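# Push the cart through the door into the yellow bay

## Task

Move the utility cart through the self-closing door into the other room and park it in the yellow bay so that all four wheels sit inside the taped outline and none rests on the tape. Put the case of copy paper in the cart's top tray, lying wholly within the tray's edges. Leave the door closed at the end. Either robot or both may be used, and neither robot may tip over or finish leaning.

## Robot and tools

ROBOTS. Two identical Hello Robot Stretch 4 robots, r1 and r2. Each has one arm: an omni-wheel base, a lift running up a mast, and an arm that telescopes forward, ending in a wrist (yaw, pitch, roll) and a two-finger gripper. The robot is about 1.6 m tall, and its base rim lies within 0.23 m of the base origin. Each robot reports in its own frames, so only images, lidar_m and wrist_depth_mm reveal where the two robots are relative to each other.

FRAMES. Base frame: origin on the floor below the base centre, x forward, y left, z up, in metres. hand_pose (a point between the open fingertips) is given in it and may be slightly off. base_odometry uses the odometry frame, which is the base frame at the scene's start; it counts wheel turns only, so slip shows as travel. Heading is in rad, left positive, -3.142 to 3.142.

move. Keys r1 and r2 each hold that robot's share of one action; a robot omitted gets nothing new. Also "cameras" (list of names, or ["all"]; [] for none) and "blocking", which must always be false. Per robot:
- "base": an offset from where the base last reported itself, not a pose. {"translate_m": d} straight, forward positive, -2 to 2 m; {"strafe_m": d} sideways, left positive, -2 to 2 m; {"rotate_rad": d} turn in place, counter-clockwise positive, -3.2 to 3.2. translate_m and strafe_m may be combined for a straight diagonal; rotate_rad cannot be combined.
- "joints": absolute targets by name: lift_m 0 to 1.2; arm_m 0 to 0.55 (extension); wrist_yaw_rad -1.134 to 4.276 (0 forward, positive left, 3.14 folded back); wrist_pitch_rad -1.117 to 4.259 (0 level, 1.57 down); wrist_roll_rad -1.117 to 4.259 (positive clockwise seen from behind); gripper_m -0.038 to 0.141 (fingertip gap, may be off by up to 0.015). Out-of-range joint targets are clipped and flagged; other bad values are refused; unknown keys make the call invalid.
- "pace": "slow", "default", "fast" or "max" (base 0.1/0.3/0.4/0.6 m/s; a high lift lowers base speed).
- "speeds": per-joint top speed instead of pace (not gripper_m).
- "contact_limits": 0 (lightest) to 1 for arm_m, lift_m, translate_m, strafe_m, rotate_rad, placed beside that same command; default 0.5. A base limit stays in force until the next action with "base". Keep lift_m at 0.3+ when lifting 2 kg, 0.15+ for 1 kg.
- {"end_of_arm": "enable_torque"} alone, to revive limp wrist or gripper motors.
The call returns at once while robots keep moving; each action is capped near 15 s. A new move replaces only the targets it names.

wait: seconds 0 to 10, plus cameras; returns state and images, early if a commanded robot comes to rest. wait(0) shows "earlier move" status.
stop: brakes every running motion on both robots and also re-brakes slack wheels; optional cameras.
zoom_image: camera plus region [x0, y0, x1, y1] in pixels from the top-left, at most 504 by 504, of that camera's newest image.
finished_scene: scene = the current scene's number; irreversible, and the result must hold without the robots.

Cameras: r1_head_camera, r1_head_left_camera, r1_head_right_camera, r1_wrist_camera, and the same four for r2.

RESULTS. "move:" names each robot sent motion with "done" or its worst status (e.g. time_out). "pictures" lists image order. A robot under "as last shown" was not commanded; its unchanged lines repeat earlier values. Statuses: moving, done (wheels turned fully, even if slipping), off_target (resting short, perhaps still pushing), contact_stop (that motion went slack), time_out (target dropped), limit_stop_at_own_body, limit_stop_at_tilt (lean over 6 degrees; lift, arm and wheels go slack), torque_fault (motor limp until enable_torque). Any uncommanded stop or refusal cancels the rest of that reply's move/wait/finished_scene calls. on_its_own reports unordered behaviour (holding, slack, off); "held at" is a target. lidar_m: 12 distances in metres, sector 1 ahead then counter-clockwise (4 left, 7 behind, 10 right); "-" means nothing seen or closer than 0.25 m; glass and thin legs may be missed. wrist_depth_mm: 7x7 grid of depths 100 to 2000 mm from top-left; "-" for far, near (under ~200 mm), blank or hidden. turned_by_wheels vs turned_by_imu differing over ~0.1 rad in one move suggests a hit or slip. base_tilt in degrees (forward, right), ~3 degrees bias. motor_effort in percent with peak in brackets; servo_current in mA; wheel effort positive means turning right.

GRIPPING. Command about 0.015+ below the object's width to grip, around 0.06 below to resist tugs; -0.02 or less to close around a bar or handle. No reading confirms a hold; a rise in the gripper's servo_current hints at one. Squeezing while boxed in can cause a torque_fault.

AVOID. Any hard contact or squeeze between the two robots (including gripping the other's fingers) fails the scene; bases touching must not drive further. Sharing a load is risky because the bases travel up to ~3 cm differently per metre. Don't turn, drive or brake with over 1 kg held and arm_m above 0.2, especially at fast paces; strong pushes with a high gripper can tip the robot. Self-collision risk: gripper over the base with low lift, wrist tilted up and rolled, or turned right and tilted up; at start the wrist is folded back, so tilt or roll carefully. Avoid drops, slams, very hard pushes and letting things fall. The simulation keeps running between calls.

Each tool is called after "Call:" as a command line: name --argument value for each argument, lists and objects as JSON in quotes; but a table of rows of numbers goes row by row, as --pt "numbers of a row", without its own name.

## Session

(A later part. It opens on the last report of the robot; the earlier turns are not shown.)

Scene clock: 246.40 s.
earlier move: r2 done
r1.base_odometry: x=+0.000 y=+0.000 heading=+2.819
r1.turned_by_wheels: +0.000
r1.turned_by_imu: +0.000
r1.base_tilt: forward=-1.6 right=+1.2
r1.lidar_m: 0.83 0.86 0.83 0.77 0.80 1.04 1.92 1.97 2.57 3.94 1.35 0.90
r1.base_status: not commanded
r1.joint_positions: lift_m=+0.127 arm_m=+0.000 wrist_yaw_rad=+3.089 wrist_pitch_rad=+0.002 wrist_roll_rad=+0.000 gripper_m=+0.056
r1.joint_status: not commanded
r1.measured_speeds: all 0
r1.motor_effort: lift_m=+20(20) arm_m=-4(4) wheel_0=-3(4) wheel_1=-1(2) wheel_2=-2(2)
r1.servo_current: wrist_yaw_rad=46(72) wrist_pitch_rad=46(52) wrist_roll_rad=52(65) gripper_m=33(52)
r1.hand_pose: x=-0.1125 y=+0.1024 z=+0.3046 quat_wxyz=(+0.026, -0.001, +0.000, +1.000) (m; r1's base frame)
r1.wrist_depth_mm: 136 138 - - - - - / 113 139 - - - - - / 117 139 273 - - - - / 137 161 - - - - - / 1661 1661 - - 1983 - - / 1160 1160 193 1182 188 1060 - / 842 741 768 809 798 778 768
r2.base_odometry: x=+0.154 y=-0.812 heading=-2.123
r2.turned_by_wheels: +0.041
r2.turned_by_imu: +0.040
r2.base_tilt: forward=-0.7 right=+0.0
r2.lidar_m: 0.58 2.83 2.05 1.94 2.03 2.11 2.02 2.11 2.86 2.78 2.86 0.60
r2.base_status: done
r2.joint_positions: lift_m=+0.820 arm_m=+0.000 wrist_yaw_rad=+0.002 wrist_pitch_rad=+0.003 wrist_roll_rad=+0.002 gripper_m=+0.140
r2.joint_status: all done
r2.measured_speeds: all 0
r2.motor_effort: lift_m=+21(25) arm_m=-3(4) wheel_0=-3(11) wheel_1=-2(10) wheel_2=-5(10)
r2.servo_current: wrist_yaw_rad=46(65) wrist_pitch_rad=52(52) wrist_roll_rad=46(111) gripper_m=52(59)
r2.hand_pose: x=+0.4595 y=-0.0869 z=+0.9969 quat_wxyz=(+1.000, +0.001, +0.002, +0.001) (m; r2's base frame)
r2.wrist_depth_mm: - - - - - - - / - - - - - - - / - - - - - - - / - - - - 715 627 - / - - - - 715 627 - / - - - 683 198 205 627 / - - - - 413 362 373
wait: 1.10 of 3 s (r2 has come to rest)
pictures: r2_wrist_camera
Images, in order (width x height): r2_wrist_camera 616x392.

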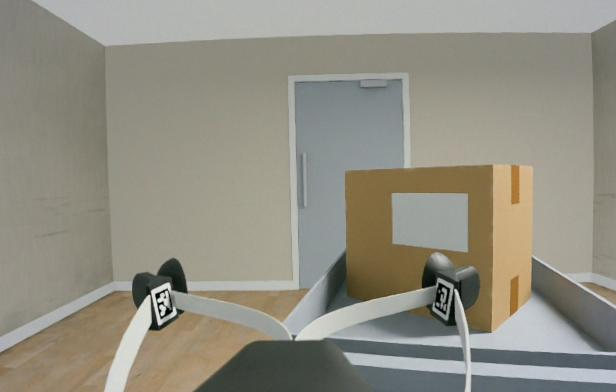

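Call:
move --r1 '{"base":{"rotate_rad":0.08}}' --r2 '{"base":{"strafe_m":0.6}}' --blocking false --cameras '[]'

Call:
wait --seconds 1.5 --cameras '[]'

Call:
wait --seconds 3 --cameras '[]'

Call:
move --r1 '{"base":{"strafe_m":-1.3},"joints":{"lift_m":0.69}}' --r2 '{"base":{"translate_m":2.0}}' --blocking false --cameras '[]'

Call:
wait --seconds 6 --cameras '[]'

Call:
wait --seconds 6

Scene clock: 261.13 s.
move: r1 moving; r2 moving
r1.base_odometry: x=+0.000 y=+0.000 heading=+2.899
r1.turned_by_wheels: +0.080
r1.turned_by_imu: +0.080
r1.base_tilt: forward=-1.6 right=+1.3
r1.lidar_m: 0.83 0.87 0.82 0.76 0.82 1.10 1.90 2.02 2.74 3.53 1.25 0.88
r1.base_status: rotate_rad moving
r1.joint_positions: lift_m=+0.127 arm_m=+0.000 wrist_yaw_rad=+3.089 wrist_pitch_rad=+0.002 wrist_roll_rad=+0.000 gripper_m=+0.056
r1.joint_status: not commanded
r1.measured_speeds: all 0
r1.motor_effort: lift_m=+20(20) arm_m=-4(4) wheel_0=-3(7) wheel_1=+0(7) wheel_2=-2(7)
r1.servo_current: wrist_yaw_rad=52(59) wrist_pitch_rad=39(46) wrist_roll_rad=59(65) gripper_m=33(46)
r1.hand_pose: x=-0.1125 y=+0.1024 z=+0.3046 quat_wxyz=(+0.026, -0.001, +0.000, +1.000) (m; r1's base frame)
r1.wrist_depth_mm: 136 139 - - - - - / 113 139 - - - - - / 118 139 273 - - - - / 137 162 - - - - - / 1661 1921 - - - - - / 1182 1182 193 1182 187 1160 - / 842 741 759 798 809 759 778
r2.base_odometry: x=+0.185 y=-0.831 heading=-2.123
r2.turned_by_wheels: +0.000
r2.turned_by_imu: +0.001
r2.base_tilt: forward=-0.7 right=+0.1
r2.lidar_m: 0.61 2.81 2.02 1.90 1.95 2.14 2.04 2.12 2.87 2.79 2.90 0.63
r2.base_status: strafe_m moving
r2.joint_positions: lift_m=+0.820 arm_m=+0.000 wrist_yaw_rad=+0.002 wrist_pitch_rad=+0.003 wrist_roll_rad=+0.002 gripper_m=+0.140
r2.joint_status: not commanded
r2.measured_speeds: translate_m=-0.001 strafe_m=+0.139 rotate_rad=+0.008 lift_m=+0.000 arm_m=+0.000 wrist_yaw_rad=+0.000 wrist_pitch_rad=+0.000 wrist_roll_rad=+0.000
r2.motor_effort: lift_m=+21(21) arm_m=-4(4) wheel_0=-10(13) wheel_1=+11(11) wheel_2=+0(5)
r2.servo_current: wrist_yaw_rad=46(59) wrist_pitch_rad=39(52) wrist_roll_rad=39(52) gripper_m=46(52)
r2.hand_pose: x=+0.4595 y=-0.0869 z=+0.9969 quat_wxyz=(+1.000, +0.001, +0.002, +0.001) (m; r2's base frame)
r2.wrist_depth_mm: - - - - - - - / - - - - - - - / - - - - - - - / - - - - 732 627 - / - - - - 741 615 - / - - - - 198 204 - / - - - - 421 366 357
pictures: none
No camera images: "cameras" was empty.

Scene clock: 261.33 s.
earlier move: r1 done; r2 moving
r1.base_odometry: x=+0.000 y=+0.000 heading=+2.899
r1.turned_by_wheels: +0.000
r1.turned_by_imu: +0.000
r1.base_tilt: forward=-1.6 right=+1.3
r1.lidar_m: 0.84 0.91 0.81 0.78 0.80 1.12 1.91 2.03 2.76 3.53 1.22 0.88
r1.base_status: done
r1.joint_positions: lift_m=+0.127 arm_m=+0.000 wrist_yaw_rad=+3.089 wrist_pitch_rad=+0.002 wrist_roll_rad=+0.000 gripper_m=+0.056
r1.joint_status: not commanded
r1.measured_speeds: all 0
r1.motor_effort: lift_m=+20(20) arm_m=-4(4) wheel_0=-3(7) wheel_1=-1(7) wheel_2=-1(7)
r1.servo_current: wrist_yaw_rad=39(59) wrist_pitch_rad=46(46) wrist_roll_rad=65(65) gripper_m=46(46)
r1.hand_pose: x=-0.1125 y=+0.1024 z=+0.3046 quat_wxyz=(+0.026, -0.001, +0.000, +1.000) (m; r1's base frame)
r1.wrist_depth_mm: 136 139 - - - - - / 113 139 - - - - - / 118 140 272 - - - - / 137 162 - - - - - / 1618 - - - - - - / 1182 1205 193 1182 187 1160 - / 842 759 750 788 788 778 778
r2.base_odometry: x=+0.215 y=-0.849 heading=-2.123
r2.turned_by_wheels: +0.000
r2.turned_by_imu: +0.000
r2.base_tilt: forward=-0.7 right=+0.1
r2.lidar_m: 0.61 2.76 1.97 1.87 1.97 2.12 2.03 2.10 2.86 2.83 0.75 0.62
r2.base_status: strafe_m moving
r2.joint_positions: lift_m=+0.820 arm_m=+0.000 wrist_yaw_rad=+0.002 wrist_pitch_rad=+0.003 wrist_roll_rad=+0.002 gripper_m=+0.140
r2.joint_status: not commanded
r2.measured_speeds: translate_m=+0.000 strafe_m=+0.197 rotate_rad=+0.001 lift_m=+0.000 arm_m=+0.000 wrist_yaw_rad=+0.000 wrist_pitch_rad=+0.000 wrist_roll_rad=+0.000
r2.motor_effort: lift_m=+21(21) arm_m=-4(4) wheel_0=-7(13) wheel_1=+10(11) wheel_2=-1(5)
r2.servo_current: wrist_yaw_rad=52(59) wrist_pitch_rad=46(52) wrist_roll_rad=46(52) gripper_m=46(52)
r2.hand_pose: x=+0.4595 y=-0.0869 z=+0.9969 quat_wxyz=(+1.000, +0.001, +0.002, +0.001) (m; r2's base frame)
r2.wrist_depth_mm: - - - - - - - / - - - - - - - / - - - - - - - / - - - - 768 634 - / - - - - 768 621 - / - - - - 197 204 - / - - - - 394 368 355
wait: 0.20 of 1.5 s (r1 has come to rest)
pictures: none
No camera images: "cameras" was empty.

Scene clock: 263.97 s.
earlier move: r2 done
r1.base_odometry: x=+0.000 y=+0.000 heading=+2.899
r1.turned_by_wheels: +0.000
r1.turned_by_imu: +0.000
r1.base_tilt: forward=-1.6 right=+1.3
r1.lidar_m: 0.84 0.89 0.81 0.77 0.79 1.10 1.92 2.02 2.77 3.50 1.24 0.91
r1.base_status: done
r1.joint_positions: lift_m=+0.127 arm_m=+0.000 wrist_yaw_rad=+3.089 wrist_pitch_rad=+0.002 wrist_roll_rad=+0.000 gripper_m=+0.056
r1.joint_status: not commanded
r1.measured_speeds: all 0
r1.motor_effort: lift_m=+20(20) arm_m=-4(4) wheel_0=-3(7) wheel_1=-2(7) wheel_2=-1(7)
r1.servo_current: wrist_yaw_rad=59(65) wrist_pitch_rad=46(52) wrist_roll_rad=33(65) gripper_m=46(52)
r1.hand_pose: x=-0.1125 y=+0.1024 z=+0.3046 quat_wxyz=(+0.026, -0.001, +0.000, +1.000) (m; r1's base frame)
r1.wrist_depth_mm: 136 138 - - - - - / 113 139 - - - - - / 117 140 273 - - - - / 137 162 - - - - - / 1661 1921 - - - - - / 1182 1182 194 1182 187 1138 - / 842 750 750 788 798 768 768
r2.base_odometry: x=+0.665 y=-1.127 heading=-2.123
r2.turned_by_wheels: +0.000
r2.turned_by_imu: +0.001
r2.base_tilt: forward=-0.7 right=+0.0
r2.lidar_m: 3.76 1.96 1.45 1.35 1.39 1.96 2.03 2.11 2.89 3.36 0.88 0.89
r2.base_status: done
r2.joint_positions: lift_m=+0.820 arm_m=+0.000 wrist_yaw_rad=+0.002 wrist_pitch_rad=+0.003 wrist_roll_rad=+0.002 gripper_m=+0.140
r2.joint_status: not commanded
r2.measured_speeds: all 0
r2.motor_effort: lift_m=+20(21) arm_m=-4(4) wheel_0=-2(13) wheel_1=+1(12) wheel_2=+0(5)
r2.servo_current: wrist_yaw_rad=52(65) wrist_pitch_rad=39(52) wrist_roll_rad=52(65) gripper_m=52(59)
r2.hand_pose: x=+0.4595 y=-0.0869 z=+0.9970 quat_wxyz=(+1.000, +0.001, +0.002, +0.001) (m; r2's base frame)
r2.wrist_depth_mm: - - - - - - - / - - - - - - - / - - - - - - - / - - - - - - - / - - - - - - - / - - - - - - - / - - - - - - -
wait: 2.63 of 3 s (r2 has come to rest)
pictures: none
No camera images: "cameras" was empty.

Scene clock: 264.47 s.
move: r1 moving; r2 moving
r1.base_odometry: x=+0.009 y=+0.035 heading=+2.899
r1.turned_by_wheels: +0.000
r1.turned_by_imu: +0.000
r1.base_tilt: forward=-1.6 right=+1.3
r1.lidar_m: 0.84 0.88 0.85 0.80 0.84 1.16 1.91 2.03 2.76 3.51 1.24 0.88
r1.base_status: strafe_m moving
r1.joint_positions: lift_m=+0.164 arm_m=+0.000 wrist_yaw_rad=+3.089 wrist_pitch_rad=+0.002 wrist_roll_rad=+0.000 gripper_m=+0.056
r1.joint_status: lift_m moving
r1.measured_speeds: translate_m=+0.001 strafe_m=-0.141 rotate_rad=-0.004 lift_m=+0.146 arm_m=+0.000 wrist_yaw_rad=+0.000 wrist_pitch_rad=+0.000 wrist_roll_rad=+0.000
r1.motor_effort: lift_m=+24(27) arm_m=-4(4) wheel_0=+8(11) wheel_1=-9(10) wheel_2=+0(1)
r1.servo_current: wrist_yaw_rad=39(59) wrist_pitch_rad=39(52) wrist_roll_rad=59(59) gripper_m=46(46)
r1.hand_pose: x=-0.1125 y=+0.1024 z=+0.3421 quat_wxyz=(+0.026, -0.001, +0.000, +1.000) (m; r1's base frame)
r1.wrist_depth_mm: 136 139 - - - - - / 113 139 - - - - - / 118 140 272 - - - - / 137 161 - - - - - / 1863 - - - - - - / 1430 1336 193 1308 187 1229 - / 854 820 820 866 866 842 831
r2.base_odometry: x=+0.649 y=-1.153 heading=-2.123
r2.turned_by_wheels: +0.000
r2.turned_by_imu: +0.000
r2.base_tilt: forward=-0.7 right=+0.1
r2.lidar_m: 3.71 1.99 1.46 1.33 1.40 1.95 2.05 2.14 2.89 3.37 0.86 0.89
r2.base_status: translate_m moving
r2.joint_positions: lift_m=+0.820 arm_m=+0.000 wrist_yaw_rad=+0.002 wrist_pitch_rad=+0.003 wrist_roll_rad=+0.002 gripper_m=+0.140
r2.joint_status: not commanded
r2.measured_speeds: translate_m=+0.121 strafe_m=+0.000 rotate_rad=-0.003 lift_m=+0.000 arm_m=+0.000 wrist_yaw_rad=+0.000 wrist_pitch_rad=+0.000 wrist_roll_rad=+0.000
r2.motor_effort: lift_m=+20(20) arm_m=-4(4) wheel_0=+4(10) wheel_1=+8(8) wheel_2=-14(14)
r2.servo_current: wrist_yaw_rad=59(59) wrist_pitch_rad=46(46) wrist_roll_rad=46(59) gripper_m=52(59)
r2.hand_pose: x=+0.4595 y=-0.0869 z=+0.9970 quat_wxyz=(+1.000, +0.001, +0.002, +0.001) (m; r2's base frame)
r2.wrist_depth_mm: - - - - - - - / - - - - - - - / - - - - - - - / - - - - - - - / - - - - - - - / - - - - - - - / - - - - - - -
pictures: none
No camera images: "cameras" was empty.

Scene clock: 269.63 s.
earlier move: r1 done; r2 moving
r1.base_odometry: x=+0.312 y=+1.262 heading=+2.899
r1.turned_by_wheels: +0.000
r1.turned_by_imu: -0.007
r1.base_tilt: forward=-1.6 right=+1.3
r1.lidar_m: 0.87 0.90 1.24 2.06 2.16 2.01 1.90 2.01 2.69 2.65 1.26 0.97
r1.base_status: done
r1.joint_positions: lift_m=+0.690 arm_m=+0.000 wrist_yaw_rad=+3.089 wrist_pitch_rad=+0.002 wrist_roll_rad=+0.000 gripper_m=+0.056
r1.joint_status: all done
r1.measured_speeds: all 0
r1.motor_effort: lift_m=+24(29) arm_m=-4(4) wheel_0=+1(11) wheel_1=+0(10) wheel_2=+0(2)
r1.servo_current: wrist_yaw_rad=39(65) wrist_pitch_rad=46(52) wrist_roll_rad=39(72) gripper_m=39(46)
r1.hand_pose: x=-0.1125 y=+0.1024 z=+0.8671 quat_wxyz=(+0.026, -0.001, +0.000, +1.000) (m; r1's base frame)
r1.wrist_depth_mm: - 138 - - - - - / 112 139 - - - - - / 116 139 266 - - - - / 137 156 - - - - - / - - - - - - - / - - 194 - 187 - - / - 152 1921 153 - 1863 -
r2.base_odometry: x=-0.133 y=-2.421 heading=-2.123
r2.turned_by_wheels: +0.000
r2.turned_by_imu: +0.002
r2.base_tilt: forward=-0.7 right=+0.1
r2.lidar_m: 2.24 2.02 1.43 1.38 1.44 1.92 3.64 0.95 0.77 3.36 3.25 2.38
r2.base_status: translate_m moving
r2.joint_positions: lift_m=+0.820 arm_m=+0.000 wrist_yaw_rad=+0.002 wrist_pitch_rad=+0.003 wrist_roll_rad=+0.002 gripper_m=+0.140
r2.joint_status: not commanded
r2.measured_speeds: translate_m=+0.302 strafe_m=+0.002 rotate_rad=-0.002 lift_m=+0.000 arm_m=+0.000 wrist_yaw_rad=+0.000 wrist_pitch_rad=+0.000 wrist_roll_rad=+0.000
r2.motor_effort: lift_m=+20(21) arm_m=-4(4) wheel_0=+2(12) wheel_1=+5(9) wheel_2=-8(14)
r2.servo_current: wrist_yaw_rad=39(65) wrist_pitch_rad=33(52) wrist_roll_rad=39(65) gripper_m=59(59)
r2.hand_pose: x=+0.4595 y=-0.0869 z=+0.9970 quat_wxyz=(+1.000, +0.001, +0.002, +0.001) (m; r2's base frame)
r2.wrist_depth_mm: - - - - 1921 - - / - - - - - - - / - - - - - - - / - - - - - - - / - - - - - - - / - - - - - - - / - - - - - - -
wait: 5.17 of 6 s (r1 has come to rest)
pictures: none
No camera images: "cameras" was empty.

Scene clock: 272.13 s.
earlier move: r2 done
r1.base_odometry: x=+0.312 y=+1.262 heading=+2.899
r1.turned_by_wheels: +0.000
r1.turned_by_imu: +0.000
r1.base_tilt: forward=-1.6 right=+1.3
r1.lidar_m: 0.91 0.88 1.25 2.06 2.12 2.02 1.89 2.00 2.72 2.62 1.29 0.98
r1.base_status: done
r1.joint_positions: lift_m=+0.690 arm_m=+0.000 wrist_yaw_rad=+3.089 wrist_pitch_rad=+0.002 wrist_roll_rad=+0.000 gripper_m=+0.056
r1.joint_status: all done
r1.measured_speeds: all 0
r1.motor_effort: lift_m=+24(29) arm_m=-4(4) wheel_0=+1(11) wheel_1=+0(10) wheel_2=+0(2)
r1.servo_current: wrist_yaw_rad=46(72) wrist_pitch_rad=39(52) wrist_roll_rad=39(72) gripper_m=39(52)
r1.hand_pose: x=-0.1125 y=+0.1024 z=+0.8671 quat_wxyz=(+0.026, -0.001, +0.000, +1.000) (m; r1's base frame)
r1.wrist_depth_mm: - 138 - - - - - / 112 139 - - - - - / 116 139 265 - - - - / 136 156 - - - - - / - - - - - - - / - - 194 - 187 - - / - 152 1863 154 - 1921 -
r2.base_odometry: x=-0.384 y=-2.829 heading=-2.123
r2.turned_by_wheels: +0.000
r2.turned_by_imu: +0.001
r2.base_tilt: forward=-0.7 right=+0.1
r2.lidar_m: 1.79 1.86 1.44 1.38 1.46 2.00 4.12 1.07 1.03 3.34 2.59 1.79
r2.base_status: done
r2.joint_positions: lift_m=+0.820 arm_m=+0.000 wrist_yaw_rad=+0.002 wrist_pitch_rad=+0.003 wrist_roll_rad=+0.002 gripper_m=+0.140
r2.joint_status: not commanded
r2.measured_speeds: all 0
r2.motor_effort: lift_m=+20(21) arm_m=-4(4) wheel_0=+3(12) wheel_1=+4(9) wheel_2=-3(14)
r2.servo_current: wrist_yaw_rad=46(65) wrist_pitch_rad=39(52) wrist_roll_rad=46(65) gripper_m=52(59)
r2.hand_pose: x=+0.4595 y=-0.0869 z=+0.9970 quat_wxyz=(+1.000, +0.001, +0.002, +0.001) (m; r2's base frame)
r2.wrist_depth_mm: - - - - - - - / - - - - - - - / - - - - - - - / - - - - - - - / - - - - - - - / - 187 177 157 187 182 - / - - - - - - -
wait: 2.50 of 6 s (r2 has come to rest)
pictures: r1_head_camera, r1_head_left_camera, r1_head_right_camera, r1_wrist_camera, r2_head_camera, r2_head_left_camera, r2_head_right_camera, r2_wrist_camera
Images, in order (width x height): r1_head_camera 420x560, r1_head_left_camera 420x672, r1_head_right_camera 420x672, r1_wrist_camera 616x392, r2_head_camera 420x560, r2_head_left_camera 420x672, r2_head_right_camera 420x672, r2_wrist_camera 616x392.

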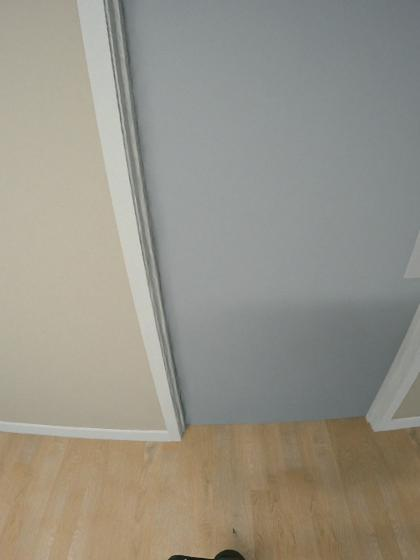

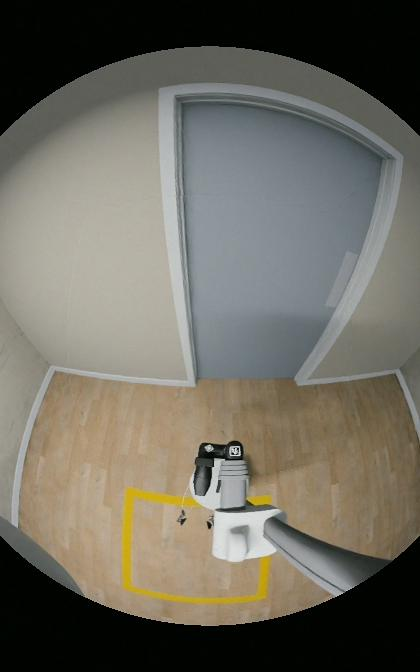

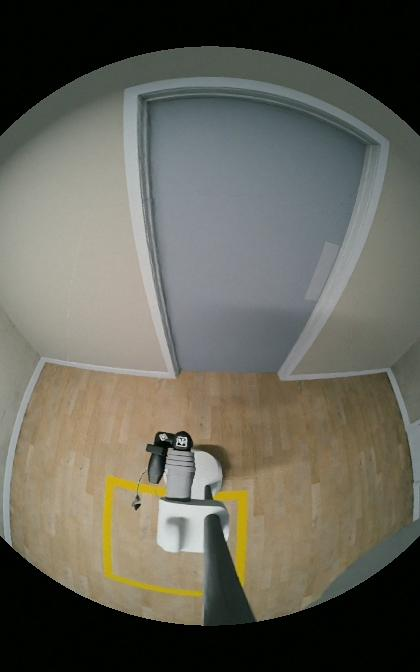

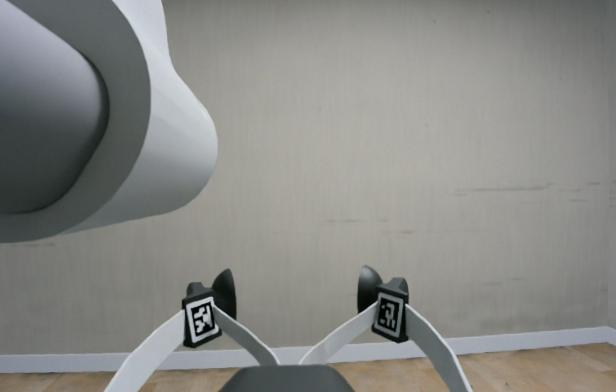

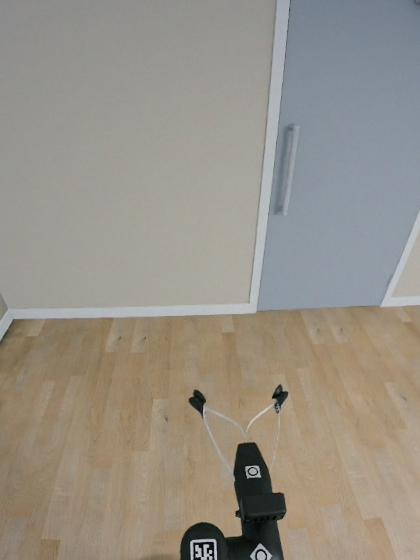

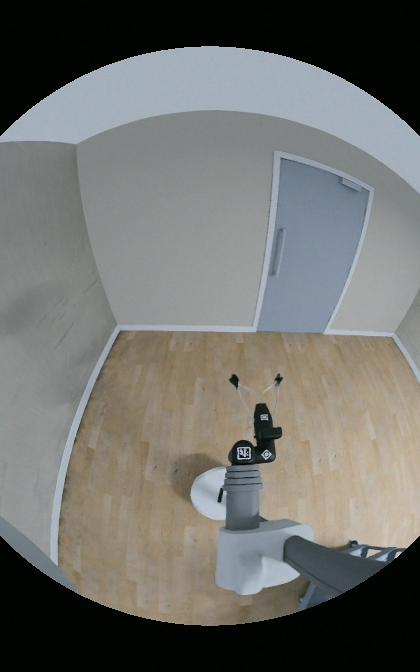

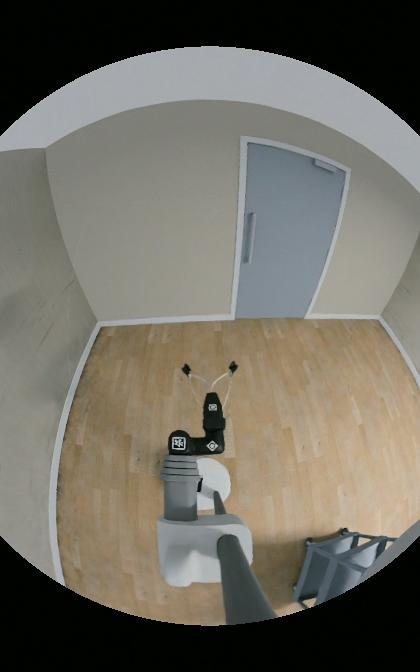

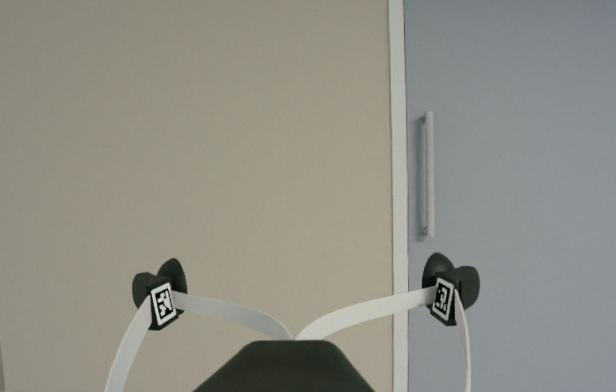

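Call:
move --r1 '{"base":{"strafe_m":-0.1,"translate_m":-0.2}}' --r2 '{"base":{"translate_m":0.95,"strafe_m":-0.51}}' --blocking false --cameras '[]'

Call:
wait --seconds 2 --cameras '[]'

Call:
wait --seconds 5 --cameras '["r2_head_camera","r2_wrist_camera"]'

Scene clock: 286.40 s.
move: r1 moving; r2 moving
r1.base_odometry: x=+0.347 y=+1.270 heading=+2.898
r1.turned_by_wheels: +0.000
r1.turned_by_imu: -0.001
r1.base_tilt: forward=-1.6 right=+1.3
r1.lidar_m: 0.96 0.91 1.26 2.06 2.15 1.97 1.88 1.96 2.66 2.64 1.32 0.99
r1.base_status: translate_m moving; strafe_m moving
r1.joint_positions: lift_m=+0.690 arm_m=+0.000 wrist_yaw_rad=+3.089 wrist_pitch_rad=+0.002 wrist_roll_rad=+0.000 gripper_m=+0.056
r1.joint_status: not commanded
r1.measured_speeds: translate_m=-0.122 strafe_m=-0.061 rotate_rad=-0.003 lift_m=+0.000 arm_m=+0.000 wrist_yaw_rad=+0.000 wrist_pitch_rad=+0.000 wrist_roll_rad=+0.000
r1.motor_effort: lift_m=+24(24) arm_m=-4(4) wheel_0=-4(6) wheel_1=-10(10) wheel_2=+8(8)
r1.servo_current: wrist_yaw_rad=39(59) wrist_pitch_rad=46(46) wrist_roll_rad=39(59) gripper_m=39(46)
r1.hand_pose: x=-0.1125 y=+0.1024 z=+0.8671 quat_wxyz=(+0.026, -0.001, +0.000, +1.000) (m; r1's base frame)
r1.wrist_depth_mm: 136 139 - - - - - / 114 139 - - - - - / 118 140 272 - - - - / 137 162 - - - - - / - - - - - - - / - - 191 - 187 - - / - 151 1808 153 - 1863 -
r2.base_odometry: x=-0.415 y=-2.847 heading=-2.123
r2.turned_by_wheels: +0.000
r2.turned_by_imu: +0.001
r2.base_tilt: forward=-0.7 right=+0.0
r2.lidar_m: 1.74 1.83 1.48 1.40 1.47 2.03 4.20 1.06 1.07 3.33 2.54 1.76
r2.base_status: translate_m moving; strafe_m moving
r2.joint_positions: lift_m=+0.820 arm_m=+0.000 wrist_yaw_rad=+0.002 wrist_pitch_rad=+0.003 wrist_roll_rad=+0.002 gripper_m=+0.140
r2.joint_status: not commanded
r2.measured_speeds: translate_m=+0.124 strafe_m=-0.065 rotate_rad=+0.002 lift_m=+0.000 arm_m=+0.000 wrist_yaw_rad=+0.000 wrist_pitch_rad=+0.000 wrist_roll_rad=+0.000
r2.motor_effort: lift_m=+20(21) arm_m=-4(4) wheel_0=+9(12) wheel_1=+6(7) wheel_2=-13(13)
r2.servo_current: wrist_yaw_rad=39(59) wrist_pitch_rad=39(46) wrist_roll_rad=46(59) gripper_m=52(59)
r2.hand_pose: x=+0.4595 y=-0.0869 z=+0.9970 quat_wxyz=(+1.000, +0.001, +0.002, +0.001) (m; r2's base frame)
r2.wrist_depth_mm: - - - - - - - / - - - - - - - / - - - - - - - / - - - - - - - / - - - - - - - / - 184 177 157 187 182 - / - - - - - - -
pictures: none
No camera images: "cameras" was empty.

Scene clock: 287.97 s.
earlier move: r1 done; r2 moving
r1.base_odometry: x=+0.531 y=+1.311 heading=+2.899
r1.turned_by_wheels: +0.000
r1.turned_by_imu: -0.001
r1.base_tilt: forward=-1.6 right=+1.3
r1.lidar_m: 1.14 1.08 1.51 2.16 2.24 1.78 1.69 1.80 2.41 2.52 1.57 1.21
r1.base_status: done
r1.joint_positions: lift_m=+0.690 arm_m=+0.000 wrist_yaw_rad=+3.089 wrist_pitch_rad=+0.002 wrist_roll_rad=+0.000 gripper_m=+0.056
r1.joint_status: not commanded
r1.measured_speeds: all 0
r1.motor_effort: lift_m=+24(24) arm_m=-4(4) wheel_0=-4(6) wheel_1=-1(10) wheel_2=+0(9)
r1.servo_current: wrist_yaw_rad=59(72) wrist_pitch_rad=46(52) wrist_roll_rad=46(59) gripper_m=46(46)
r1.hand_pose: x=-0.1125 y=+0.1024 z=+0.8671 quat_wxyz=(+0.026, -0.001, +0.000, +1.000) (m; r1's base frame)
r1.wrist_depth_mm: - 137 - - - - - / - 137 - - - - - / 110 138 204 - - - - / 125 139 237 - - - - / - - - - - - - / - - 191 - 187 - - / - 140 182 137 - - -
r2.base_odometry: x=-0.784 y=-3.061 heading=-2.123
r2.turned_by_wheels: +0.000
r2.turned_by_imu: +0.000
r2.base_tilt: forward=-0.7 right=+0.1
r2.lidar_m: 1.33 1.44 1.69 1.62 1.68 2.31 1.72 1.25 3.26 3.13 1.99 1.45
r2.base_status: translate_m moving; strafe_m moving
r2.joint_positions: lift_m=+0.820 arm_m=+0.000 wrist_yaw_rad=+0.002 wrist_pitch_rad=+0.003 wrist_roll_rad=+0.002 gripper_m=+0.140
r2.joint_status: not commanded
r2.measured_speeds: translate_m=+0.264 strafe_m=-0.141 rotate_rad=+0.000 lift_m=+0.000 arm_m=+0.000 wrist_yaw_rad=+0.000 wrist_pitch_rad=+0.000 wrist_roll_rad=+0.000
r2.motor_effort: lift_m=+20(21) arm_m=-4(4) wheel_0=+7(14) wheel_1=+4(7) wheel_2=-9(14)
r2.servo_current: wrist_yaw_rad=39(65) wrist_pitch_rad=46(46) wrist_roll_rad=46(59) gripper_m=52(59)
r2.hand_pose: x=+0.4595 y=-0.0869 z=+0.9970 quat_wxyz=(+1.000, +0.001, +0.002, +0.001) (m; r2's base frame)
r2.wrist_depth_mm: - - - - - - - / - - - - - - - / - - - - - - - / - - - - - - - / - - - - - - - / - 185 176 157 187 182 - / - - - - - - -
wait: 1.57 of 2 s (r1 has come to rest)
pictures: none
No camera images: "cameras" was empty.

Scene clock: 290.83 s.
earlier move: r2 done
r1.base_odometry: x=+0.531 y=+1.311 heading=+2.899
r1.turned_by_wheels: +0.000
r1.turned_by_imu: +0.000
r1.base_tilt: forward=-1.6 right=+1.3
r1.lidar_m: 1.13 1.11 1.52 2.13 2.24 1.79 1.70 1.78 2.39 2.53 1.53 1.21
r1.base_status: done
r1.joint_positions: lift_m=+0.690 arm_m=+0.000 wrist_yaw_rad=+3.089 wrist_pitch_rad=+0.002 wrist_roll_rad=+0.000 gripper_m=+0.056
r1.joint_status: not commanded
r1.measured_speeds: all 0
r1.motor_effort: lift_m=+24(25) arm_m=-4(4) wheel_0=-4(6) wheel_1=-1(10) wheel_2=+0(9)
r1.servo_current: wrist_yaw_rad=46(72) wrist_pitch_rad=39(52) wrist_roll_rad=52(65) gripper_m=39(52)
r1.hand_pose: x=-0.1125 y=+0.1024 z=+0.8671 quat_wxyz=(+0.026, -0.001, +0.000, +1.000) (m; r1's base frame)
r1.wrist_depth_mm: - 137 - - - - - / - 137 - - - - - / 110 138 204 - - - - / 125 139 237 - - - - / - - - - - - - / - - 190 - 188 - - / - 140 182 136 - - -
r2.base_odometry: x=-1.316 y=-3.371 heading=-2.123
r2.turned_by_wheels: +0.000
r2.turned_by_imu: +0.001
r2.base_tilt: forward=-0.6 right=+0.0
r2.lidar_m: 0.76 0.89 1.18 1.91 1.98 2.74 1.67 1.77 2.96 2.83 1.22 0.88
r2.base_status: done
r2.joint_positions: lift_m=+0.820 arm_m=+0.000 wrist_yaw_rad=+0.002 wrist_pitch_rad=+0.003 wrist_roll_rad=+0.002 gripper_m=+0.140
r2.joint_status: not commanded
r2.measured_speeds: all 0
r2.motor_effort: lift_m=+20(21) arm_m=-4(4) wheel_0=+3(14) wheel_1=+4(7) wheel_2=-4(14)
r2.servo_current: wrist_yaw_rad=39(65) wrist_pitch_rad=46(52) wrist_roll_rad=33(59) gripper_m=59(59)
r2.hand_pose: x=+0.4595 y=-0.0869 z=+0.9970 quat_wxyz=(+1.000, +0.001, +0.002, +0.001) (m; r2's base frame)
r2.wrist_depth_mm: - - - - - - - / - - - - - - - / - - - - - - - / - - 621 - - - - / - - 627 549 - - - / - 187 196 160 187 182 - / - - - - - - -
wait: 2.87 of 5 s (r2 has come to rest)
pictures: r2_head_camera, r2_wrist_camera
Images, in order (width x height): r2_head_camera 420x560, r2_wrist_camera 616x392.

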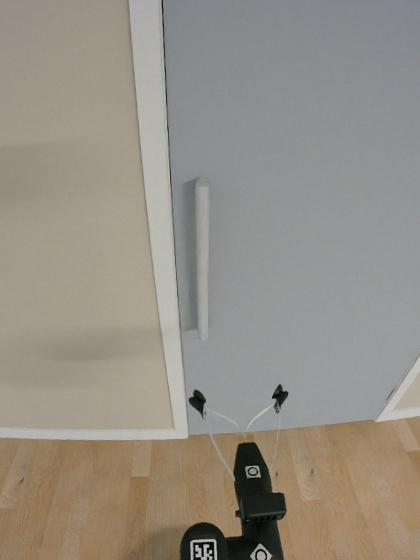

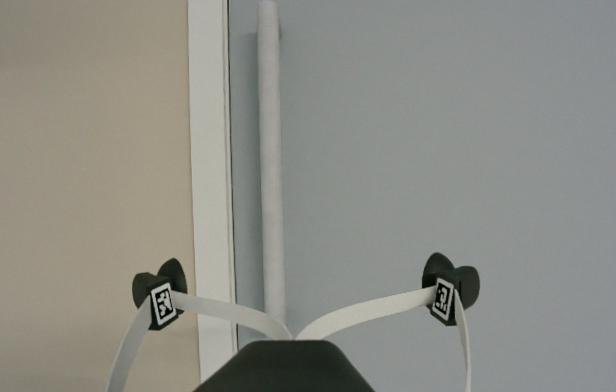

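Call:
move --r2 '{"base":{"translate_m":0.3,"strafe_m":0.056},"pace":"slow","contact_limits":{"translate_m":0.2}}' --blocking false --cameras '[]'

Call:
wait --seconds 5 --cameras '["r2_head_camera","r2_wrist_camera"]'

Scene clock: 300.03 s.
move: r2 moving
r1: as last shown
r1.lidar_m: 1.13 1.12 1.51 2.16 2.24 1.80 1.72 1.77 2.44 2.55 1.56 1.21
r1.motor_effort: lift_m=+24(24) arm_m=-4(4) wheel_0=-4(4) wheel_1=-1(2) wheel_2=+0(0)
r1.servo_current: wrist_yaw_rad=39(59) wrist_pitch_rad=46(46) wrist_roll_rad=39(65) gripper_m=46(46)
r1.wrist_depth_mm: - 137 - - - - - / - 137 - - - - - / 110 138 204 - - - - / 125 139 237 - - - - / - - - - - - - / - - 190 - 187 - - / - 141 182 137 - - -
r2.base_odometry: x=-1.321 y=-3.382 heading=-2.122
r2.turned_by_wheels: +0.000
r2.turned_by_imu: +0.001
r2.base_tilt: forward=-0.7 right=+0.1
r2.lidar_m: 0.75 0.88 1.19 1.91 2.00 2.72 1.70 1.75 2.96 2.84 1.17 0.88
r2.base_status: translate_m moving; strafe_m moving
r2.joint_positions: lift_m=+0.820 arm_m=+0.000 wrist_yaw_rad=+0.002 wrist_pitch_rad=+0.003 wrist_roll_rad=+0.002 gripper_m=+0.140
r2.joint_status: not commanded
r2.measured_speeds: translate_m=+0.049 strafe_m=+0.009 rotate_rad=-0.001 lift_m=+0.000 arm_m=+0.000 wrist_yaw_rad=+0.000 wrist_pitch_rad=+0.000 wrist_roll_rad=+0.000
r2.motor_effort: lift_m=+20(21) arm_m=-4(4) wheel_0=+1(11) wheel_1=+8(8) wheel_2=-10(10)
r2.servo_current: wrist_yaw_rad=46(59) wrist_pitch_rad=46(46) wrist_roll_rad=46(52) gripper_m=46(52)
r2.contact_limits: translate_m 0.2
r2.hand_pose: x=+0.4595 y=-0.0869 z=+0.9970 quat_wxyz=(+1.000, +0.001, +0.002, +0.001) (m; r2's base frame)
r2.wrist_depth_mm: - - - - - - - / - - - - - - - / - - - - - - - / - - 615 530 - - - / - - 615 539 - - - / - 187 196 160 187 182 - / - - - - - - -
pictures: none
No camera images: "cameras" was empty.

Scene clock: 303.83 s.
earlier move: r2 done
r1.base_odometry: x=+0.531 y=+1.311 heading=+2.899
r1.turned_by_wheels: +0.000
r1.turned_by_imu: +0.000
r1.base_tilt: forward=-1.6 right=+1.3
r1.lidar_m: 1.14 1.10 1.50 2.15 2.26 1.79 1.71 1.79 2.46 2.55 1.58 1.20
r1.base_status: not commanded
r1.joint_positions: lift_m=+0.690 arm_m=+0.000 wrist_yaw_rad=+3.089 wrist_pitch_rad=+0.002 wrist_roll_rad=+0.000 gripper_m=+0.056
r1.joint_status: not commanded
r1.measured_speeds: all 0
r1.motor_effort: lift_m=+24(24) arm_m=-4(4) wheel_0=-4(5) wheel_1=-1(2) wheel_2=+0(0)
r1.servo_current: wrist_yaw_rad=59(72) wrist_pitch_rad=39(52) wrist_roll_rad=33(72) gripper_m=39(52)
r1.hand_pose: x=-0.1125 y=+0.1024 z=+0.8671 quat_wxyz=(+0.026, -0.001, +0.000, +1.000) (m; r1's base frame)
r1.wrist_depth_mm: - 137 - - - - - / - 137 - - - - - / 110 138 205 - - - - / 125 139 236 - - - - / - - - - - - - / - - 190 - 187 - - / - 140 182 137 - - -
r2.base_odometry: x=-1.426 y=-3.655 heading=-2.123
r2.turned_by_wheels: +0.000
r2.turned_by_imu: +0.001
r2.base_tilt: forward=-0.7 right=+0.0
r2.lidar_m: 0.48 0.56 0.79 1.86 1.96 2.66 1.98 2.08 3.01 2.23 0.78 0.56
r2.base_status: done
r2.joint_positions: lift_m=+0.820 arm_m=+0.000 wrist_yaw_rad=+0.002 wrist_pitch_rad=+0.003 wrist_roll_rad=+0.002 gripper_m=+0.140
r2.joint_status: not commanded
r2.measured_speeds: all 0
r2.motor_effort: lift_m=+20(21) arm_m=-4(4) wheel_0=+2(11) wheel_1=+4(8) wheel_2=-7(11)
r2.servo_current: wrist_yaw_rad=59(65) wrist_pitch_rad=39(52) wrist_roll_rad=39(65) gripper_m=46(59)
r2.contact_limits: translate_m 0.2
r2.hand_pose: x=+0.4595 y=-0.0869 z=+0.9970 quat_wxyz=(+1.000, +0.001, +0.002, +0.001) (m; r2's base frame)
r2.wrist_depth_mm: 324 307 317 244 314 312 310 / 324 309 320 244 317 314 312 / 327 325 322 246 319 317 314 / 330 327 327 246 320 315 317 / 332 329 329 254 322 319 317 / 336 330 325 245 325 320 319 / 336 334 319 - 327 324 322
wait: 3.80 of 5 s (r2 has come to rest)
pictures: r2_head_camera, r2_wrist_camera
Images, in order (width x height): r2_head_camera 420x560, r2_wrist_camera 616x392.

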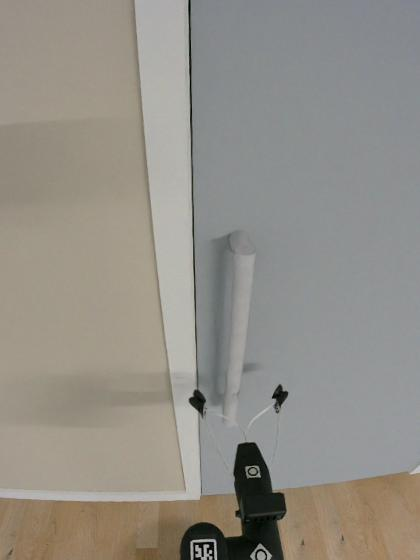

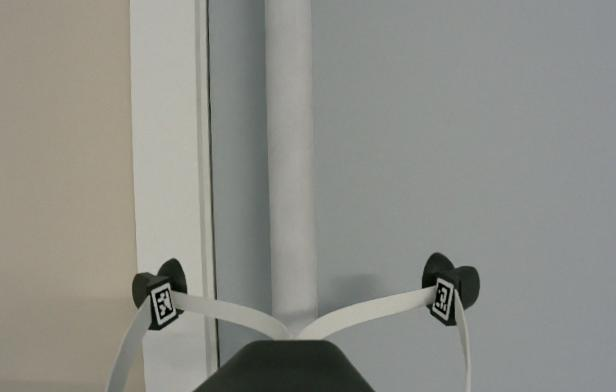

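Call:
move --r2 '{"base":{"translate_m":0.065,"strafe_m":0.01},"joints":{"lift_m":0.86},"pace":"slow","contact_limits":{"translate_m":0.2}}' --blocking false --cameras '[]'

Call:
wait --seconds 3 --cameras '[]'

Call:
move --r2 '{"joints":{"gripper_m":-0.02}}' --blocking false --cameras '[]'

Call:
wait --seconds 3 --cameras '["r2_head_camera","r2_wrist_camera"]'

Scene clock: 315.33 s.
move: r2 moving
r1: as last shown
r1.lidar_m: 1.12 1.10 1.51 2.16 2.24 1.80 1.70 1.77 2.43 2.54 1.55 1.17
r1.motor_effort: lift_m=+24(24) arm_m=-4(4) wheel_0=-4(4) wheel_1=-1(1) wheel_2=+0(0)
r1.servo_current: wrist_yaw_rad=39(59) wrist_pitch_rad=52(52) wrist_roll_rad=46(65) gripper_m=46(46)
r2.base_odometry: x=-1.431 y=-3.667 heading=-2.122
r2.turned_by_wheels: +0.000
r2.turned_by_imu: +0.001
r2.base_tilt: forward=-0.7 right=+0.0
r2.lidar_m: 0.48 0.55 0.77 1.86 1.93 2.66 2.00 2.11 3.00 2.18 0.79 0.55
r2.base_status: translate_m moving; strafe_m moving
r2.joint_positions: lift_m=+0.844 arm_m=+0.000 wrist_yaw_rad=+0.002 wrist_pitch_rad=+0.003 wrist_roll_rad=+0.002 gripper_m=+0.140
r2.joint_status: lift_m moving
r2.measured_speeds: translate_m=+0.048 strafe_m=+0.008 rotate_rad=-0.001 lift_m=+0.082 arm_m=+0.000 wrist_yaw_rad=+0.000 wrist_pitch_rad=+0.000 wrist_roll_rad=+0.000
r2.motor_effort: lift_m=+21(24) arm_m=-4(4) wheel_0=+8(8) wheel_1=+8(8) wheel_2=-9(11)
r2.servo_current: wrist_yaw_rad=59(59) wrist_pitch_rad=46(52) wrist_roll_rad=46(59) gripper_m=52(52)
r2.contact_limits: translate_m 0.2
r2.hand_pose: x=+0.4595 y=-0.0869 z=+1.0216 quat_wxyz=(+1.000, +0.001, +0.002, +0.001) (m; r2's base frame)
r2.wrist_depth_mm: 312 297 309 230 303 301 300 / 315 298 307 234 306 303 301 / 315 303 310 232 307 306 301 / 317 303 315 240 309 306 306 / 320 315 315 309 312 307 306 / 322 320 317 234 312 309 309 / 325 320 309 - 314 312 310
pictures: none
No camera images: "cameras" was empty.

Scene clock: 316.73 s.
earlier move: r2 done
r1.base_odometry: x=+0.531 y=+1.311 heading=+2.899
r1.turned_by_wheels: +0.000
r1.turned_by_imu: +0.000
r1.base_tilt: forward=-1.6 right=+1.3
r1.lidar_m: 1.14 1.11 1.50 2.16 2.24 1.78 1.70 1.79 2.44 2.55 1.56 1.20
r1.base_status: not commanded
r1.joint_positions: lift_m=+0.690 arm_m=+0.000 wrist_yaw_rad=+3.089 wrist_pitch_rad=+0.002 wrist_roll_rad=+0.000 gripper_m=+0.056
r1.joint_status: not commanded
r1.measured_speeds: all 0
r1.motor_effort: lift_m=+24(24) arm_m=-4(4) wheel_0=-4(5) wheel_1=-1(1) wheel_2=+0(0)
r1.servo_current: wrist_yaw_rad=33(78) wrist_pitch_rad=39(52) wrist_roll_rad=46(65) gripper_m=46(52)
r1.hand_pose: x=-0.1125 y=+0.1024 z=+0.8671 quat_wxyz=(+0.026, -0.001, +0.000, +1.000) (m; r1's base frame)
r1.wrist_depth_mm: - 137 - - - - - / - 137 - - - - - / 110 138 204 - - - - / 125 139 237 - - - - / - - - - - - - / - - 190 - 187 - - / - 141 182 137 - - -
r2.base_odometry: x=-1.451 y=-3.715 heading=-2.123
r2.turned_by_wheels: +0.000
r2.turned_by_imu: +0.000
r2.base_tilt: forward=-0.7 right=+0.0
r2.lidar_m: 0.42 0.51 0.69 1.82 1.93 2.66 2.05 2.16 3.04 1.96 0.70 0.48
r2.base_status: done
r2.joint_positions: lift_m=+0.860 arm_m=+0.000 wrist_yaw_rad=+0.002 wrist_pitch_rad=+0.003 wrist_roll_rad=+0.002 gripper_m=+0.140
r2.joint_status: all done
r2.measured_speeds: all 0
r2.motor_effort: lift_m=+21(24) arm_m=-4(4) wheel_0=+3(10) wheel_1=+5(8) wheel_2=-7(11)
r2.servo_current: wrist_yaw_rad=52(59) wrist_pitch_rad=46(52) wrist_roll_rad=52(65) gripper_m=46(52)
r2.contact_limits: translate_m 0.2
r2.hand_pose: x=+0.4595 y=-0.0869 z=+1.0369 quat_wxyz=(+1.000, +0.001, +0.002, +0.001) (m; r2's base frame)
r2.wrist_depth_mm: 258 245 256 178 252 250 248 / 259 246 256 181 254 251 250 / 262 247 259 179 254 252 251 / 264 248 260 179 256 254 253 / 265 250 262 180 257 255 253 / 267 251 263 180 259 256 256 / 270 253 264 - 262 259 258
wait: 1.40 of 3 s (r2 has come to rest)
pictures: none
No camera images: "cameras" was empty.

Scene clock: 317.23 s.
move: r2 moving
r1: as last shown
r1.lidar_m: 1.13 1.09 1.47 2.16 2.25 1.78 1.71 1.76 2.44 2.55 1.56 1.19
r1.motor_effort: lift_m=+24(24) arm_m=-4(4) wheel_0=-4(4) wheel_1=-1(1) wheel_2=+0(0)
r1.servo_current: wrist_yaw_rad=46(59) wrist_pitch_rad=39(46) wrist_roll_rad=46(59) gripper_m=46(46)
r1.wrist_depth_mm: - 137 - - - - - / - 137 - - - - - / 110 138 204 - - - - / 124 139 237 - - - - / - - - - - - - / - - 190 - 187 - - / - 141 182 137 - - -
r2.base_odometry: x=-1.451 y=-3.715 heading=-2.123
r2.turned_by_wheels: +0.000
r2.turned_by_imu: +0.000
r2.base_tilt: forward=-0.7 right=+0.1
r2.lidar_m: 0.40 0.49 0.68 1.85 1.92 2.63 2.02 2.15 3.03 1.98 0.67 0.50
r2.base_status: not commanded
r2.joint_positions: lift_m=+0.860 arm_m=+0.000 wrist_yaw_rad=+0.002 wrist_pitch_rad=+0.003 wrist_roll_rad=+0.002 gripper_m=+0.128
r2.joint_status: gripper_m moving
r2.measured_speeds: all 0
r2.motor_effort: lift_m=+21(21) arm_m=-4(4) wheel_0=+3(4) wheel_1=+5(5) wheel_2=-7(7)
r2.servo_current: wrist_yaw_rad=46(52) wrist_pitch_rad=46(46) wrist_roll_rad=39(59) gripper_m=98(98)
r2.contact_limits: translate_m 0.2
r2.hand_pose: x=+0.4595 y=-0.0869 z=+1.0369 quat_wxyz=(+1.000, +0.001, +0.002, +0.001) (m; r2's base frame)
r2.wrist_depth_mm: 258 244 254 178 251 250 248 / 259 245 256 181 252 251 249 / 263 247 258 179 255 252 251 / 264 249 260 180 257 255 252 / 265 250 263 181 257 256 254 / 267 252 264 180 259 257 257 / 270 254 265 - 259 259 256
pictures: none
No camera images: "cameras" was empty.

Scene clock: 319.17 s.
earlier move: r2 done
r1.base_odometry: x=+0.531 y=+1.311 heading=+2.899
r1.turned_by_wheels: +0.000
r1.turned_by_imu: +0.000
r1.base_tilt: forward=-1.6 right=+1.2
r1.lidar_m: 1.14 1.09 1.51 2.15 2.24 1.79 1.70 1.78 2.45 2.55 1.56 1.18
r1.base_status: not commanded
r1.joint_positions: lift_m=+0.690 arm_m=+0.000 wrist_yaw_rad=+3.089 wrist_pitch_rad=+0.002 wrist_roll_rad=+0.000 gripper_m=+0.056
r1.joint_status: not commanded
r1.measured_speeds: all 0
r1.motor_effort: lift_m=+24(24) arm_m=-4(4) wheel_0=-4(5) wheel_1=-1(1) wheel_2=+0(0)
r1.servo_current: wrist_yaw_rad=33(65) wrist_pitch_rad=39(52) wrist_roll_rad=46(59) gripper_m=39(46)
r1.hand_pose: x=-0.1125 y=+0.1024 z=+0.8671 quat_wxyz=(+0.026, -0.001, +0.000, +1.000) (m; r1's base frame)
r1.wrist_depth_mm: - 137 - - - - - / - 137 - - - - - / 110 138 206 - - - - / 125 139 236 - - - - / - - - - - - - / - - 190 - 187 - - / - 141 182 137 - - -
r2.base_odometry: x=-1.451 y=-3.716 heading=-2.122
r2.turned_by_wheels: +0.000
r2.turned_by_imu: +0.000
r2.base_tilt: forward=-0.6 right=+0.0
r2.lidar_m: 0.39 0.50 0.69 1.85 1.94 2.63 2.06 2.14 3.01 1.96 0.68 0.47
r2.base_status: not commanded
r2.joint_positions: lift_m=+0.860 arm_m=+0.000 wrist_yaw_rad=+0.003 wrist_pitch_rad=+0.003 wrist_roll_rad=+0.002 gripper_m=-0.018
r2.joint_status: all done
r2.measured_speeds: all 0
r2.motor_effort: lift_m=+21(21) arm_m=-4(4) wheel_0=-3(4) wheel_1=+1(5) wheel_2=+5(7)
r2.servo_current: wrist_yaw_rad=46(52) wrist_pitch_rad=39(52) wrist_roll_rad=39(59) gripper_m=124(299)
r2.contact_limits: translate_m 0.2
r2.hand_pose: x=+0.4596 y=-0.0866 z=+1.0369 quat_wxyz=(+1.000, +0.001, +0.002, +0.001) (m; r2's base frame)
r2.wrist_depth_mm: 258 243 244 164 241 240 238 / 258 244 246 165 242 241 239 / 262 245 248 167 244 243 240 / 262 248 248 167 246 243 243 / 264 249 251 168 247 245 244 / 266 250 187 170 180 247 246 / 267 252 253 - 249 248 247
wait: 1.93 of 3 s (r2 has come to rest)
pictures: r2_head_camera, r2_wrist_camera
Images, in order (width x height): r2_head_camera 420x560, r2_wrist_camera 616x392.

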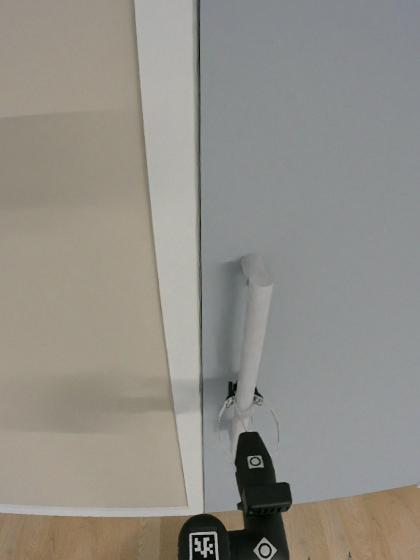

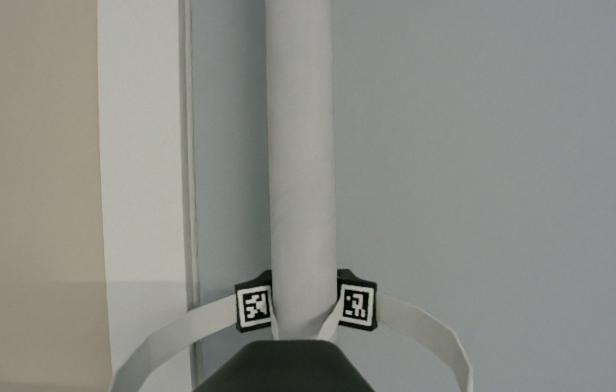

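Call:
move --r2 '{"base":{"translate_m":-0.262,"strafe_m":-0.129},"joints":{"wrist_yaw_rad":0.265},"pace":"slow","speeds":{"wrist_yaw_rad":0.09}}' --blocking false --cameras '[]'

Call:
wait --seconds 5 --cameras '["r2_head_camera","r2_wrist_camera"]'

Scene clock: 345.67 s.
move: r2 moving
r1: as last shown
r1.base_tilt: forward=-1.5 right=+1.3
r1.lidar_m: 1.14 1.10 1.50 2.16 2.26 1.80 1.71 1.82 2.44 2.53 1.54 1.17
r1.servo_current: wrist_yaw_rad=39(52) wrist_pitch_rad=39(46) wrist_roll_rad=46(65) gripper_m=39(46)
r1.wrist_depth_mm: - 137 - - - - - / - 137 - - - - - / 110 138 204 - - - - / 124 139 237 - - - - / - - - - - - - / - - 190 - 188 - - / - 140 181 137 - - -
r2.base_odometry: x=-1.450 y=-3.702 heading=-2.123
r2.turned_by_wheels: +0.000
r2.turned_by_imu: +0.000
r2.base_tilt: forward=-0.6 right=+0.2
r2.lidar_m: 0.40 0.51 0.70 1.85 1.95 2.63 2.04 2.12 3.03 2.01 0.72 0.50
r2.base_status: translate_m moving; strafe_m moving
r2.joint_positions: lift_m=+0.860 arm_m=+0.000 wrist_yaw_rad=+0.038 wrist_pitch_rad=+0.003 wrist_roll_rad=+0.002 gripper_m=-0.018
r2.joint_status: wrist_yaw_rad moving
r2.measured_speeds: translate_m=-0.049 strafe_m=-0.025 rotate_rad=+0.001 lift_m=+0.000 arm_m=+0.000 wrist_yaw_rad=+0.091 wrist_pitch_rad=+0.000 wrist_roll_rad=+0.000
r2.motor_effort: lift_m=+21(21) arm_m=-4(4) wheel_0=-12(13) wheel_1=-11(13) wheel_2=+19(19)
r2.servo_current: wrist_yaw_rad=39(72) wrist_pitch_rad=39(46) wrist_roll_rad=39(65) gripper_m=124(124)
r2.hand_pose: x=+0.4624 y=-0.0764 z=+1.0369 quat_wxyz=(+1.000, +0.001, +0.002, +0.019) (m; r2's base frame)
r2.wrist_depth_mm: 268 254 245 164 240 236 236 / 272 254 247 166 241 239 236 / 273 257 249 167 244 241 237 / 276 257 250 167 244 242 239 / 278 259 251 170 246 244 240 / 279 259 185 172 180 244 242 / 279 263 255 - 249 245 244
pictures: none
No camera images: "cameras" was empty.

Scene clock: 349.27 s.
earlier move: r2 done
r1.base_odometry: x=+0.531 y=+1.311 heading=+2.899
r1.turned_by_wheels: +0.000
r1.turned_by_imu: +0.000
r1.base_tilt: forward=-1.6 right=+1.3
r1.lidar_m: 1.19 1.09 1.53 2.15 2.23 1.80 1.72 1.78 2.42 2.54 1.56 1.26
r1.base_status: not commanded
r1.joint_positions: lift_m=+0.690 arm_m=+0.000 wrist_yaw_rad=+3.089 wrist_pitch_rad=+0.002 wrist_roll_rad=+0.000 gripper_m=+0.056
r1.joint_status: not commanded
r1.measured_speeds: all 0
r1.motor_effort: lift_m=+24(24) arm_m=-4(4) wheel_0=-4(5) wheel_1=-1(1) wheel_2=+0(0)
r1.servo_current: wrist_yaw_rad=46(72) wrist_pitch_rad=39(52) wrist_roll_rad=52(65) gripper_m=52(52)
r1.hand_pose: x=-0.1125 y=+0.1024 z=+0.8671 quat_wxyz=(+0.026, -0.001, +0.000, +1.000) (m; r1's base frame)
r1.wrist_depth_mm: - 137 - - - - - / - 138 - - - - - / 110 138 204 - - - - / 124 139 237 - - - - / - - - - - - - / - - 190 - 188 - - / - 141 182 137 - - -
r2.base_odometry: x=-1.424 y=-3.426 heading=-2.122
r2.turned_by_wheels: +0.001
r2.turned_by_imu: +0.001
r2.base_tilt: forward=-0.6 right=+0.1
r2.lidar_m: 0.41 0.76 1.07 1.97 2.05 2.80 1.80 1.92 2.88 2.75 0.99 0.54
r2.base_status: done
r2.joint_positions: lift_m=+0.860 arm_m=+0.000 wrist_yaw_rad=+0.270 wrist_pitch_rad=+0.003 wrist_roll_rad=+0.002 gripper_m=-0.018
r2.joint_status: all done
r2.measured_speeds: all 0
r2.motor_effort: lift_m=+21(21) arm_m=-4(4) wheel_0=-3(15) wheel_1=-8(13) wheel_2=+15(21)
r2.servo_current: wrist_yaw_rad=52(91) wrist_pitch_rad=33(52) wrist_roll_rad=46(65) gripper_m=117(124)
r2.hand_pose: x=+0.4722 y=-0.0074 z=+1.0369 quat_wxyz=(+0.991, +0.001, +0.002, +0.135) (m; r2's base frame)
r2.wrist_depth_mm: - - 245 163 240 239 237 / - - 245 167 242 240 237 / - - 247 166 243 241 239 / - - 249 169 245 244 240 / - - 251 168 246 244 242 / - - 187 170 181 246 243 / - 137 255 - 249 247 246
wait: 3.60 of 5 s (r2 has come to rest)
pictures: r2_head_camera, r2_wrist_camera
Images, in order (width x height): r2_head_camera 420x560, r2_wrist_camera 616x392.

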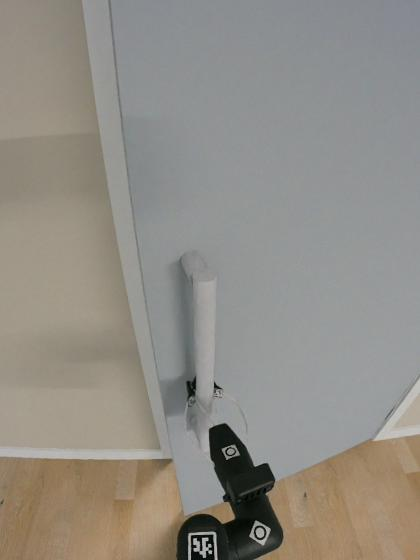

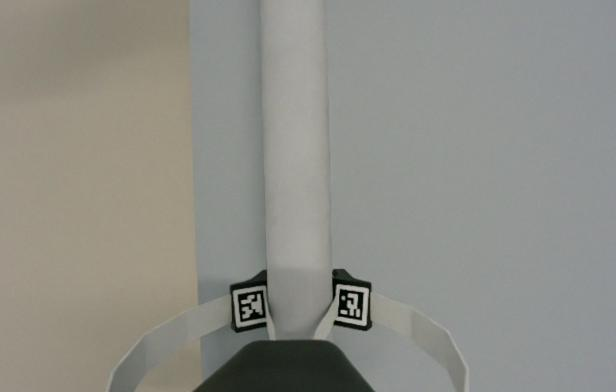

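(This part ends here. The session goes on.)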